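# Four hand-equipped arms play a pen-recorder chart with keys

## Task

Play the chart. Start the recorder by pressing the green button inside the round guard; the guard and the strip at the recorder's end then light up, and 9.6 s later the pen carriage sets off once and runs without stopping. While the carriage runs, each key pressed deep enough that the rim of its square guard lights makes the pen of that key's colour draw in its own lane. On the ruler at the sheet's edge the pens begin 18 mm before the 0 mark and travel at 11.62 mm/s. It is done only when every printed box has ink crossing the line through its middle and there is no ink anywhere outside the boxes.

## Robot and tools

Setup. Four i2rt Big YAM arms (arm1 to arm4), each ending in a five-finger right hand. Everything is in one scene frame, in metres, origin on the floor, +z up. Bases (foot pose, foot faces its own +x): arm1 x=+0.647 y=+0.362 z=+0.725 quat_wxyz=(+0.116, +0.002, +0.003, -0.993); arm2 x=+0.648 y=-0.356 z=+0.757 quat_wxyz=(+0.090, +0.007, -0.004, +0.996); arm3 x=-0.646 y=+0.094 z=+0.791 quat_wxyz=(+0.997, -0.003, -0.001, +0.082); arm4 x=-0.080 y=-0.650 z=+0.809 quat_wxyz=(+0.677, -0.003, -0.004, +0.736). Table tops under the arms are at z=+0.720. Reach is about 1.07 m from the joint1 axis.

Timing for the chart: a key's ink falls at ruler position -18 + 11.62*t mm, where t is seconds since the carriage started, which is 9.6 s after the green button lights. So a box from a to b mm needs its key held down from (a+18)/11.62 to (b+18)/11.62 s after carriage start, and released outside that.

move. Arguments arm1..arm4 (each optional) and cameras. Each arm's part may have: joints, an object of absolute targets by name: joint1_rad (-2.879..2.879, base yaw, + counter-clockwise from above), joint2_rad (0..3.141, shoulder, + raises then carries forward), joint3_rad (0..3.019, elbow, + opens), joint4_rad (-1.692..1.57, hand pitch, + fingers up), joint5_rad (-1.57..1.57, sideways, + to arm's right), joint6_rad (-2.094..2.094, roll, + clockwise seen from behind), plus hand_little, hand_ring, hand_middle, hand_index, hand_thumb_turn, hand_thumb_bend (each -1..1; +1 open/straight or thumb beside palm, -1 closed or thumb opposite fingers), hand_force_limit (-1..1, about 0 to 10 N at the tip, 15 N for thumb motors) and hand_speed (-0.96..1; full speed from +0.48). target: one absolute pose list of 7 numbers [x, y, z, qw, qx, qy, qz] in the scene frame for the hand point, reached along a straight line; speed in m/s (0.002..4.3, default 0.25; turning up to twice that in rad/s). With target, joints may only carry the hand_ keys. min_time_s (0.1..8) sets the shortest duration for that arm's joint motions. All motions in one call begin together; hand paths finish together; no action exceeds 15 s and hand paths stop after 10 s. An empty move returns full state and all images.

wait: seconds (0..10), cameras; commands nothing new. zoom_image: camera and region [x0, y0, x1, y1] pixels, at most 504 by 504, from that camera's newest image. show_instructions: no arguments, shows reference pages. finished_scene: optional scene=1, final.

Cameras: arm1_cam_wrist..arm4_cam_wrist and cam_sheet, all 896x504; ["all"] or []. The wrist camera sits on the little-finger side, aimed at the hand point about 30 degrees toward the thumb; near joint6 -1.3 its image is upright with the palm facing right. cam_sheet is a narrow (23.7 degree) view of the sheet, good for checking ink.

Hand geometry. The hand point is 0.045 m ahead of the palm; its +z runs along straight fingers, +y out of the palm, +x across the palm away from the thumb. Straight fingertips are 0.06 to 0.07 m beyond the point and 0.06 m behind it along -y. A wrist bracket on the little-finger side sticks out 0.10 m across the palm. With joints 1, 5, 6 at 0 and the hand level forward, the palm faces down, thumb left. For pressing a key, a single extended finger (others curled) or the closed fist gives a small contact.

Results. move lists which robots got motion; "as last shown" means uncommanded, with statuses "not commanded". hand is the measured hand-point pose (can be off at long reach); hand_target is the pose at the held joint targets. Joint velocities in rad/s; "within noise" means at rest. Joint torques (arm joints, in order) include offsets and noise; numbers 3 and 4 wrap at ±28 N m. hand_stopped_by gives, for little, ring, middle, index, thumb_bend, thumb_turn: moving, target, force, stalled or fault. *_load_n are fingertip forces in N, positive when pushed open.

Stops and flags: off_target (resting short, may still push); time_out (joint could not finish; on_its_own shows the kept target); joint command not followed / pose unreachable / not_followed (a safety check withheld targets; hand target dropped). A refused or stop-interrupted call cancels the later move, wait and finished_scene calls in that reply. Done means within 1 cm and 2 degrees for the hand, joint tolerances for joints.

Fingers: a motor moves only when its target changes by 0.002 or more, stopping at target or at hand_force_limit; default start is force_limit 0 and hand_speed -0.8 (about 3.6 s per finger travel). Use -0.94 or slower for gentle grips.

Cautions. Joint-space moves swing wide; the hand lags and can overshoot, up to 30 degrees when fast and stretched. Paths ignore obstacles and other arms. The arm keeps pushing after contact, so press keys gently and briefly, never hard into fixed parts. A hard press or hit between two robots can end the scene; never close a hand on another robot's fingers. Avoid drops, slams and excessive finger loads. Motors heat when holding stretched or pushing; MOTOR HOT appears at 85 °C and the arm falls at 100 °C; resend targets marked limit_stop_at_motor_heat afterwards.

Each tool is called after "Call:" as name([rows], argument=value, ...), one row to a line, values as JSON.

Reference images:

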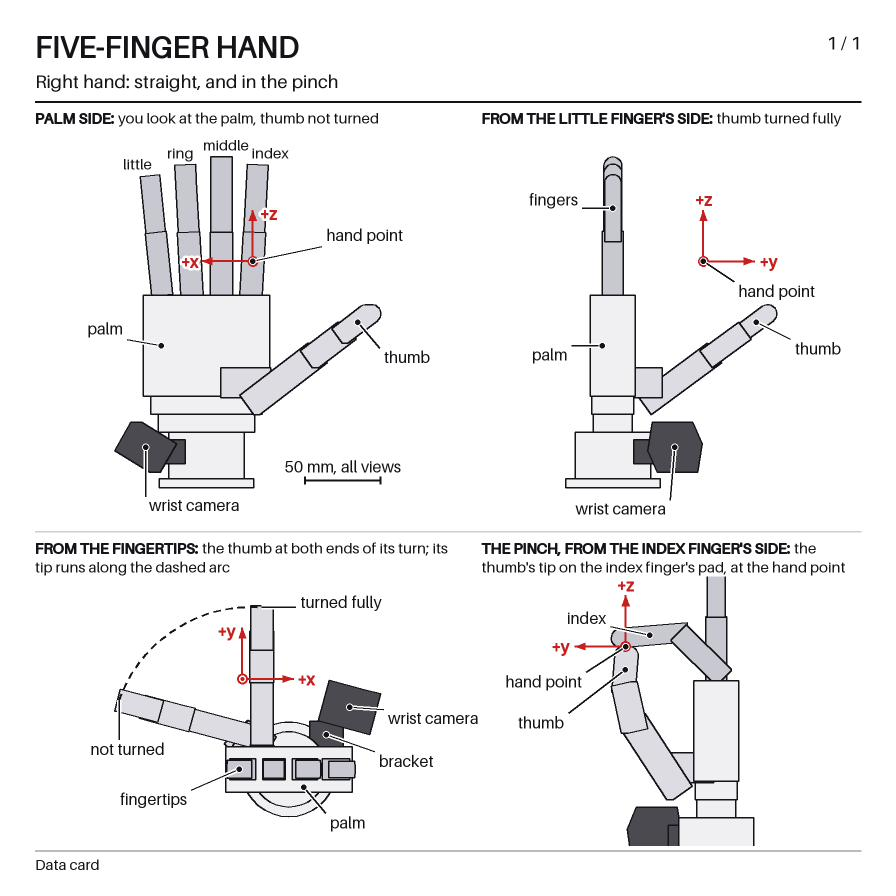

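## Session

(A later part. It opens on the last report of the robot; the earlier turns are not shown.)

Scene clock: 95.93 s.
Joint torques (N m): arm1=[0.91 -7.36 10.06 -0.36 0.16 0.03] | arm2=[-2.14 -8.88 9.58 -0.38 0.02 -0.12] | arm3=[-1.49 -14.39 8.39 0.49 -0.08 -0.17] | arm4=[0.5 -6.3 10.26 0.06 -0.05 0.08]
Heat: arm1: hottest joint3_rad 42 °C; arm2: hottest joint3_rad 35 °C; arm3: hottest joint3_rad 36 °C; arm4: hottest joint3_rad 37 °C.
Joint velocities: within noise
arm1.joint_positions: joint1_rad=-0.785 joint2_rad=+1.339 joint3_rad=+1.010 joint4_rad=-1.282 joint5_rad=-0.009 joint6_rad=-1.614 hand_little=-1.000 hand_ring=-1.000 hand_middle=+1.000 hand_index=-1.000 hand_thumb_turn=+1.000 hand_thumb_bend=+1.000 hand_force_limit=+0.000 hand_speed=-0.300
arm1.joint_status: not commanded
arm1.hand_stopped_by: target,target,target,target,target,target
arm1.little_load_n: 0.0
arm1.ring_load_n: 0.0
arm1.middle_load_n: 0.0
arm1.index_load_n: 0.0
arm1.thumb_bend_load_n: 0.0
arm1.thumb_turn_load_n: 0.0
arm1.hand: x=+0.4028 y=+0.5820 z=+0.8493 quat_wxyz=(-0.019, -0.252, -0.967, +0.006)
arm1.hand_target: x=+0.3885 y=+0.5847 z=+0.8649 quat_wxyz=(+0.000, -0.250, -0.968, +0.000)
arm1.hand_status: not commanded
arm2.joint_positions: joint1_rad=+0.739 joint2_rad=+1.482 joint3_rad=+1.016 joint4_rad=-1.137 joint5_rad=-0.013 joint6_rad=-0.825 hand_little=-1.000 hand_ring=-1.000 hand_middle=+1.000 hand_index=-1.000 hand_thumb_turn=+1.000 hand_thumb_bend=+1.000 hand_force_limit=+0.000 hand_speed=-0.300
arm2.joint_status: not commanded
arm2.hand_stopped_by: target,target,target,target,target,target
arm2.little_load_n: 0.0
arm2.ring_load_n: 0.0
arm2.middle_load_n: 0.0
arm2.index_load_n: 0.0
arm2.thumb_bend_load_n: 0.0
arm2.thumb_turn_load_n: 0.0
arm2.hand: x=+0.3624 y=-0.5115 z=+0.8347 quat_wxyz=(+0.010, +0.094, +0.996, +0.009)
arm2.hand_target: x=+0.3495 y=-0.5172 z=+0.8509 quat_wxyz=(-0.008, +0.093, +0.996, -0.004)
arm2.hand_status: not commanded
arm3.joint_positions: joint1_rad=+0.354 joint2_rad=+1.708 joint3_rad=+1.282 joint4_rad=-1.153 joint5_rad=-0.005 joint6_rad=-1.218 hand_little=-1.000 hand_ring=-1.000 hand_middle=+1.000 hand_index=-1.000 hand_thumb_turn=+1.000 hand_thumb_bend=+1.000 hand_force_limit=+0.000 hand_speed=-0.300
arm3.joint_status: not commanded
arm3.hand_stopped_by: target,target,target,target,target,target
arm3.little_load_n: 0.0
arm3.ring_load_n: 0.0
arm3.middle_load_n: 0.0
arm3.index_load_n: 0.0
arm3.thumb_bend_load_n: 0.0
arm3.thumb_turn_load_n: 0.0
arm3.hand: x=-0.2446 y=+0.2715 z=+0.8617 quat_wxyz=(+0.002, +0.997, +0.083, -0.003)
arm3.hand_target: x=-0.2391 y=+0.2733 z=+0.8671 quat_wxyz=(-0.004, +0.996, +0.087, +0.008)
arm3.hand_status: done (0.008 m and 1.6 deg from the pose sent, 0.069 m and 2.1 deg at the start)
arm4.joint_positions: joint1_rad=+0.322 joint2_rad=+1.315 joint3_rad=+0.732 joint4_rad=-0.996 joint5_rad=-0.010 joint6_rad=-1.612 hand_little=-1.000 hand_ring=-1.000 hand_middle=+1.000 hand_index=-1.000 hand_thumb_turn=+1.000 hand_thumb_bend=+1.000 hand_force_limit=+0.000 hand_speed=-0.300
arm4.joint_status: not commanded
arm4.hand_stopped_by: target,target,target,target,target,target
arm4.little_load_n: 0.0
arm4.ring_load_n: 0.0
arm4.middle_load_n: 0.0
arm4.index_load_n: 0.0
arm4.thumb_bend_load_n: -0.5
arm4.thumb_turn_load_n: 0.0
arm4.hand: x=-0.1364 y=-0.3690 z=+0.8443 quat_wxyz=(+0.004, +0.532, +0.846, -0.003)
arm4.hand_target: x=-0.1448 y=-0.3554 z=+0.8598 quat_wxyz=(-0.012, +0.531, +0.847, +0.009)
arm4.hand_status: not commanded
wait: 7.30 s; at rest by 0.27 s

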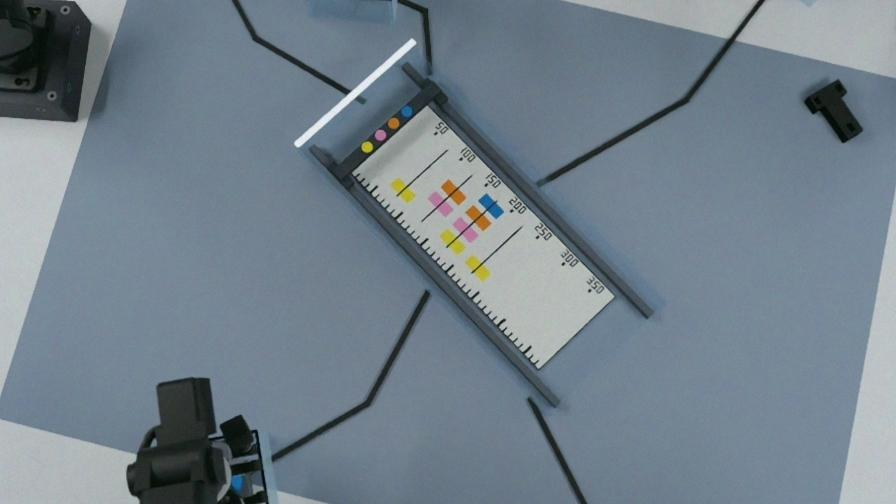

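Call:
wait(seconds=3.75)

Call:
move(arm1={"target": [0.388, 0.585, 0.822, 0, 0.2504, 0.9681, 0], "speed": 0.2}, cameras=["cam_sheet"])

Call:
wait(seconds=0.68)

Call:
move(arm1={"target": [0.388, 0.585, 0.865, 0, 0.2504, 0.9681, 0], "speed": 0.2}, cameras=["cam_sheet"])

Call:
wait(seconds=1.62)

Call:
move(arm2={"target": [0.349, -0.5175, 0.806, -0.008, 0.0929, 0.9955, -0.004], "speed": 0.2}, arm3={"target": [-0.239, 0.2733, 0.822, -0.004, 0.9962, 0.087, 0.008], "speed": 0.2})

Call:
wait(seconds=0.68)

Call:
move(arm2={"target": [0.349, -0.5175, 0.851, -0.008, 0.0929, 0.9955, -0.004], "speed": 0.2}, arm3={"target": [-0.239, 0.2733, 0.867, -0.004, 0.9962, 0.087, 0.008], "speed": 0.2}, cameras=["cam_sheet"])

Call:
wait(seconds=1.6)

Call:
move(arm1={"target": [0.388, 0.585, 0.822, 0, 0.2504, 0.9681, 0], "speed": 0.2}, arm2={"target": [0.349, -0.5175, 0.806, -0.008, 0.0929, 0.9955, -0.004], "speed": 0.2}, arm3={"target": [-0.239, 0.2733, 0.822, -0.004, 0.9962, 0.087, 0.008], "speed": 0.2}, arm4={"target": [-0.145, -0.355, 0.815, -0.012, 0.5314, 0.8471, 0.009], "speed": 0.2})

Call:
wait(seconds=0.68)

Call:
move(arm1={"target": [0.388, 0.585, 0.865, 0, 0.2504, 0.9681, 0], "speed": 0.2}, arm2={"target": [0.349, -0.5175, 0.851, -0.008, 0.0929, 0.9955, -0.004], "speed": 0.2}, arm3={"target": [-0.239, 0.2733, 0.867, -0.004, 0.9962, 0.087, 0.008], "speed": 0.2}, arm4={"target": [-0.145, -0.355, 0.860, -0.012, 0.5314, 0.8471, 0.009], "speed": 0.2}, cameras=["cam_sheet"])

Call:
wait(seconds=1.64)

Call:
move(arm1={"target": [0.388, 0.585, 0.822, 0, 0.2504, 0.9681, 0], "speed": 0.2})

Call:
wait(seconds=0.68)

Call:
move(arm1={"target": [0.388, 0.585, 0.880, 0, 0.2504, 0.9681, 0], "speed": 0.2}, cameras=["cam_sheet"])

Scene clock: 100.50 s.
Joint torques (N m): arm1=[0.73 -8.06 10.32 -0.01 0.23 0.04] | arm2=[-1.85 -9.05 9.62 -0.46 0.04 -0.12] | arm3=[-1.38 -14.39 8.38 0.5 -0.1 -0.11] | arm4=[0.09 -6.24 10.44 0.13 0 0.08]
Heat: arm1: hottest joint3_rad 42 °C; arm2: hottest joint3_rad 35 °C; arm3: hottest joint3_rad 36 °C; arm4: hottest joint3_rad 38 °C.
Joint velocities: within noise
arm1.joint_positions: joint1_rad=-0.785 joint2_rad=+1.339 joint3_rad=+1.010 joint4_rad=-1.282 joint5_rad=-0.009 joint6_rad=-1.614 hand_little=-1.000 hand_ring=-1.000 hand_middle=+1.000 hand_index=-1.000 hand_thumb_turn=+1.000 hand_thumb_bend=+1.000 hand_force_limit=+0.000 hand_speed=-0.300
arm1.joint_status: not commanded
arm1.hand_stopped_by: target,target,target,target,target,target
arm1.little_load_n: 0.0
arm1.ring_load_n: 0.0
arm1.middle_load_n: 0.0
arm1.index_load_n: 0.5
arm1.thumb_bend_load_n: 0.0
arm1.thumb_turn_load_n: 0.0
arm1.hand: x=+0.4028 y=+0.5820 z=+0.8493 quat_wxyz=(-0.019, -0.252, -0.967, +0.006)
arm1.hand_target: x=+0.3885 y=+0.5847 z=+0.8649 quat_wxyz=(+0.000, -0.250, -0.968, +0.000)
arm1.hand_status: not commanded
arm2.joint_positions: joint1_rad=+0.739 joint2_rad=+1.482 joint3_rad=+1.016 joint4_rad=-1.137 joint5_rad=-0.013 joint6_rad=-0.825 hand_little=-1.000 hand_ring=-1.000 hand_middle=+1.000 hand_index=-1.000 hand_thumb_turn=+1.000 hand_thumb_bend=+1.000 hand_force_limit=+0.000 hand_speed=-0.300
arm2.joint_status: not commanded
arm2.hand_stopped_by: target,target,target,target,target,target
arm2.little_load_n: 0.0
arm2.ring_load_n: 0.0
arm2.middle_load_n: 0.0
arm2.index_load_n: 0.0
arm2.thumb_bend_load_n: 0.0
arm2.thumb_turn_load_n: 0.0
arm2.hand: x=+0.3624 y=-0.5115 z=+0.8347 quat_wxyz=(+0.010, +0.094, +0.996, +0.009)
arm2.hand_target: x=+0.3495 y=-0.5172 z=+0.8509 quat_wxyz=(-0.008, +0.093, +0.996, -0.004)
arm2.hand_status: not commanded
arm3.joint_positions: joint1_rad=+0.354 joint2_rad=+1.708 joint3_rad=+1.282 joint4_rad=-1.153 joint5_rad=-0.005 joint6_rad=-1.218 hand_little=-1.000 hand_ring=-1.000 hand_middle=+1.000 hand_index=-1.000 hand_thumb_turn=+1.000 hand_thumb_bend=+1.000 hand_force_limit=+0.000 hand_speed=-0.300
arm3.joint_status: not commanded
arm3.hand_stopped_by: target,target,target,target,target,target
arm3.little_load_n: 0.0
arm3.ring_load_n: 0.0
arm3.middle_load_n: 0.0
arm3.index_load_n: 0.0
arm3.thumb_bend_load_n: 0.0
arm3.thumb_turn_load_n: 0.0
arm3.hand: x=-0.2446 y=+0.2715 z=+0.8617 quat_wxyz=(+0.002, +0.997, +0.083, -0.003)
arm3.hand_target: x=-0.2391 y=+0.2733 z=+0.8671 quat_wxyz=(-0.004, +0.996, +0.087, +0.008)
arm3.hand_status: done (0.008 m and 1.6 deg from the pose sent, 0.069 m and 2.1 deg at the start)
arm4.joint_positions: joint1_rad=+0.322 joint2_rad=+1.315 joint3_rad=+0.732 joint4_rad=-0.996 joint5_rad=-0.010 joint6_rad=-1.612 hand_little=-1.000 hand_ring=-1.000 hand_middle=+1.000 hand_index=-1.000 hand_thumb_turn=+1.000 hand_thumb_bend=+1.000 hand_force_limit=+0.000 hand_speed=-0.300
arm4.joint_status: not commanded
arm4.hand_stopped_by: target,target,target,target,target,target
arm4.little_load_n: 0.0
arm4.ring_load_n: 0.0
arm4.middle_load_n: 0.0
arm4.index_load_n: 0.0
arm4.thumb_bend_load_n: 0.0
arm4.thumb_turn_load_n: 0.0
arm4.hand: x=-0.1364 y=-0.3690 z=+0.8443 quat_wxyz=(+0.004, +0.532, +0.846, -0.003)
arm4.hand_target: x=-0.1448 y=-0.3554 z=+0.8598 quat_wxyz=(-0.012, +0.531, +0.847, +0.009)
arm4.hand_status: not commanded
wait: 3.77 s; at rest from the start
pictures: none

Scene clock: 101.47 s.
Joint torques (N m): arm1=[0.62 -4.78 5.3 1.5 0.18 0.05] | arm2=[-1.73 -8.76 9.62 -0.36 0.04 -0.12] | arm3=[-1.44 -14.27 8.27 0.47 -0.1 -0.13] | arm4=[0.44 -6.07 10.17 0.09 -0.05 0.11]
Heat: arm1: hottest joint3_rad 42 °C; arm2: hottest joint3_rad 35 °C; arm3: hottest joint3_rad 36 °C; arm4: hottest joint3_rad 38 °C.
move: arm1 off_target
Joint velocities: within noise
arm1.joint_positions: joint1_rad=-0.785 joint2_rad=+1.342 joint3_rad=+0.993 joint4_rad=-1.215 joint5_rad=-0.009 joint6_rad=-1.614 hand_little=-1.000 hand_ring=-1.000 hand_middle=+1.000 hand_index=-1.000 hand_thumb_turn=+1.000 hand_thumb_bend=+1.000 hand_force_limit=+0.000 hand_speed=-0.300
arm1.joint_status: not commanded
arm1.hand_stopped_by: target,target,target,target,target,target
arm1.little_load_n: 0.0
arm1.ring_load_n: 0.0
arm1.middle_load_n: -0.5
arm1.index_load_n: 0.0
arm1.thumb_bend_load_n: 0.0
arm1.thumb_turn_load_n: 0.0
arm1.hand: x=+0.3929 y=+0.5882 z=+0.8409 quat_wxyz=(+0.004, -0.252, -0.968, -0.001)
arm1.hand_target: x=+0.3889 y=+0.5846 z=+0.8228 quat_wxyz=(+0.000, -0.250, -0.968, +0.000)
arm1.hand_status: off_target (0.020 m and 0.5 deg from the pose sent, 0.031 m and 2.3 deg at the start)
arm2, arm3, arm4: as last shown
arm4.ring_load_n: 0.5
arm4.index_load_n: 0.5

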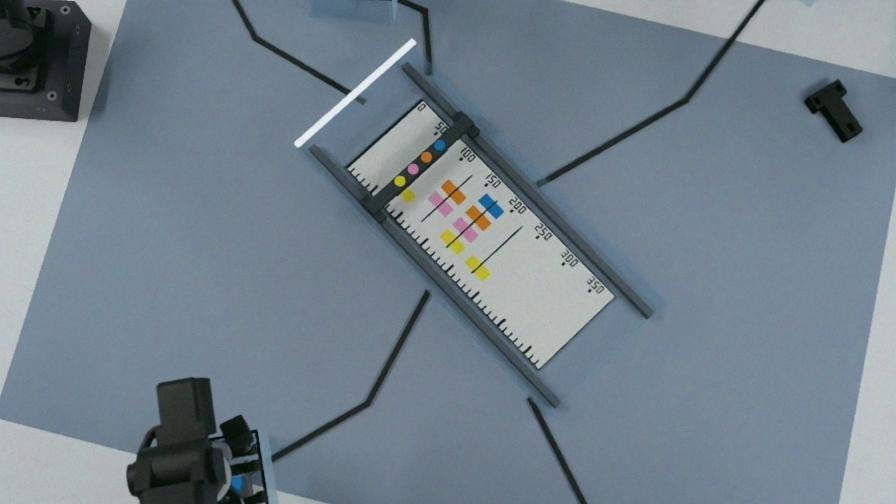

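Scene clock: 102.17 s.
Joint torques (N m): arm1=[0.26 -5.07 5.31 1.73 0.22 0.09] | arm2=[-1.96 -9.05 9.61 -0.43 0.03 -0.12] | arm3=[-1.79 -14.51 8.35 0.59 -0.11 -0.13] | arm4=[0.79 -6.59 10.22 -0.03 -0.03 0.08]
Heat: arm1: hottest joint3_rad 42 °C; arm2: hottest joint3_rad 35 °C; arm3: hottest joint3_rad 37 °C; arm4: hottest joint3_rad 38 °C.
Joint velocities: within noise
arm1.joint_positions: joint1_rad=-0.785 joint2_rad=+1.342 joint3_rad=+0.993 joint4_rad=-1.215 joint5_rad=-0.009 joint6_rad=-1.614 hand_little=-1.000 hand_ring=-1.000 hand_middle=+1.000 hand_index=-1.000 hand_thumb_turn=+1.000 hand_thumb_bend=+1.000 hand_force_limit=+0.000 hand_speed=-0.300
arm1.joint_status: not commanded
arm1.hand_stopped_by: target,target,target,target,target,target
arm1.little_load_n: 0.0
arm1.ring_load_n: 0.0
arm1.middle_load_n: 0.0
arm1.index_load_n: 0.0
arm1.thumb_bend_load_n: 0.0
arm1.thumb_turn_load_n: 0.0
arm1.hand: x=+0.3929 y=+0.5882 z=+0.8409 quat_wxyz=(+0.004, -0.252, -0.968, -0.001)
arm1.hand_target: x=+0.3889 y=+0.5846 z=+0.8228 quat_wxyz=(+0.000, -0.250, -0.968, +0.000)
arm1.hand_status: off_target (0.020 m and 0.5 deg from the pose sent, 0.031 m and 2.3 deg at the start)
arm2.joint_positions: joint1_rad=+0.739 joint2_rad=+1.482 joint3_rad=+1.016 joint4_rad=-1.137 joint5_rad=-0.013 joint6_rad=-0.825 hand_little=-1.000 hand_ring=-1.000 hand_middle=+1.000 hand_index=-1.000 hand_thumb_turn=+1.000 hand_thumb_bend=+1.000 hand_force_limit=+0.000 hand_speed=-0.300
arm2.joint_status: not commanded
arm2.hand_stopped_by: target,target,target,target,target,target
arm2.little_load_n: 0.0
arm2.ring_load_n: 0.0
arm2.middle_load_n: 0.0
arm2.index_load_n: 0.0
arm2.thumb_bend_load_n: 0.0
arm2.thumb_turn_load_n: 0.0
arm2.hand: x=+0.3624 y=-0.5115 z=+0.8347 quat_wxyz=(+0.010, +0.094, +0.996, +0.009)
arm2.hand_target: x=+0.3495 y=-0.5172 z=+0.8509 quat_wxyz=(-0.008, +0.093, +0.996, -0.004)
arm2.hand_status: not commanded
arm3.joint_positions: joint1_rad=+0.354 joint2_rad=+1.708 joint3_rad=+1.282 joint4_rad=-1.153 joint5_rad=-0.005 joint6_rad=-1.218 hand_little=-1.000 hand_ring=-1.000 hand_middle=+1.000 hand_index=-1.000 hand_thumb_turn=+1.000 hand_thumb_bend=+1.000 hand_force_limit=+0.000 hand_speed=-0.300
arm3.joint_status: not commanded
arm3.hand_stopped_by: target,target,target,target,target,target
arm3.little_load_n: 0.0
arm3.ring_load_n: 0.0
arm3.middle_load_n: 0.0
arm3.index_load_n: 0.0
arm3.thumb_bend_load_n: 0.0
arm3.thumb_turn_load_n: 0.0
arm3.hand: x=-0.2446 y=+0.2715 z=+0.8617 quat_wxyz=(+0.002, +0.997, +0.083, -0.003)
arm3.hand_target: x=-0.2391 y=+0.2733 z=+0.8671 quat_wxyz=(-0.004, +0.996, +0.087, +0.008)
arm3.hand_status: not commanded
arm4.joint_positions: joint1_rad=+0.322 joint2_rad=+1.315 joint3_rad=+0.732 joint4_rad=-0.996 joint5_rad=-0.010 joint6_rad=-1.612 hand_little=-1.000 hand_ring=-1.000 hand_middle=+1.000 hand_index=-1.000 hand_thumb_turn=+1.000 hand_thumb_bend=+1.000 hand_force_limit=+0.000 hand_speed=-0.300
arm4.joint_status: not commanded
arm4.hand_stopped_by: target,target,target,target,target,target
arm4.little_load_n: 0.0
arm4.ring_load_n: 0.0
arm4.middle_load_n: 0.0
arm4.index_load_n: 0.0
arm4.thumb_bend_load_n: 0.0
arm4.thumb_turn_load_n: 0.0
arm4.hand: x=-0.1364 y=-0.3690 z=+0.8443 quat_wxyz=(+0.004, +0.532, +0.846, -0.003)
arm4.hand_target: x=-0.1448 y=-0.3554 z=+0.8598 quat_wxyz=(-0.012, +0.531, +0.847, +0.009)
arm4.hand_status: not commanded
wait: 0.70 s; at rest by 0.27 s
pictures: none

Scene clock: 103.13 s.
Joint torques (N m): arm1=[1.67 -7.59 10.17 -0.17 0.16 0.08] | arm2=[-1.73 -9.23 9.65 -0.42 0.05 -0.13] | arm3=[-1.49 -14.33 8.27 0.47 -0.07 -0.16] | arm4=[0.26 -6.24 10.25 0.08 -0.01 0.07]
Heat: arm1: hottest joint3_rad 42 °C; arm2: hottest joint3_rad 35 °C; arm3: hottest joint3_rad 37 °C; arm4: hottest joint3_rad 38 °C.
move: arm1 off_target
Joint velocities: within noise
arm1.joint_positions: joint1_rad=-0.785 joint2_rad=+1.340 joint3_rad=+1.011 joint4_rad=-1.282 joint5_rad=-0.009 joint6_rad=-1.614 hand_little=-1.000 hand_ring=-1.000 hand_middle=+1.000 hand_index=-1.000 hand_thumb_turn=+1.000 hand_thumb_bend=+1.000 hand_force_limit=+0.000 hand_speed=-0.300
arm1.joint_status: not commanded
arm1.hand_stopped_by: target,target,target,target,target,target
arm1.little_load_n: 0.0
arm1.ring_load_n: 0.0
arm1.middle_load_n: 0.0
arm1.index_load_n: 0.0
arm1.thumb_bend_load_n: 0.0
arm1.thumb_turn_load_n: 0.0
arm1.hand: x=+0.4024 y=+0.5822 z=+0.8494 quat_wxyz=(-0.019, -0.252, -0.968, +0.006)
arm1.hand_target: x=+0.3885 y=+0.5848 z=+0.8650 quat_wxyz=(+0.000, -0.250, -0.968, +0.000)
arm1.hand_status: off_target (0.021 m and 2.3 deg from the pose sent, 0.025 m and 0.5 deg at the start)
arm2, arm3, arm4: as last shown
arm3.ring_load_n: 0.5
arm4.thumb_turn_load_n: -0.5

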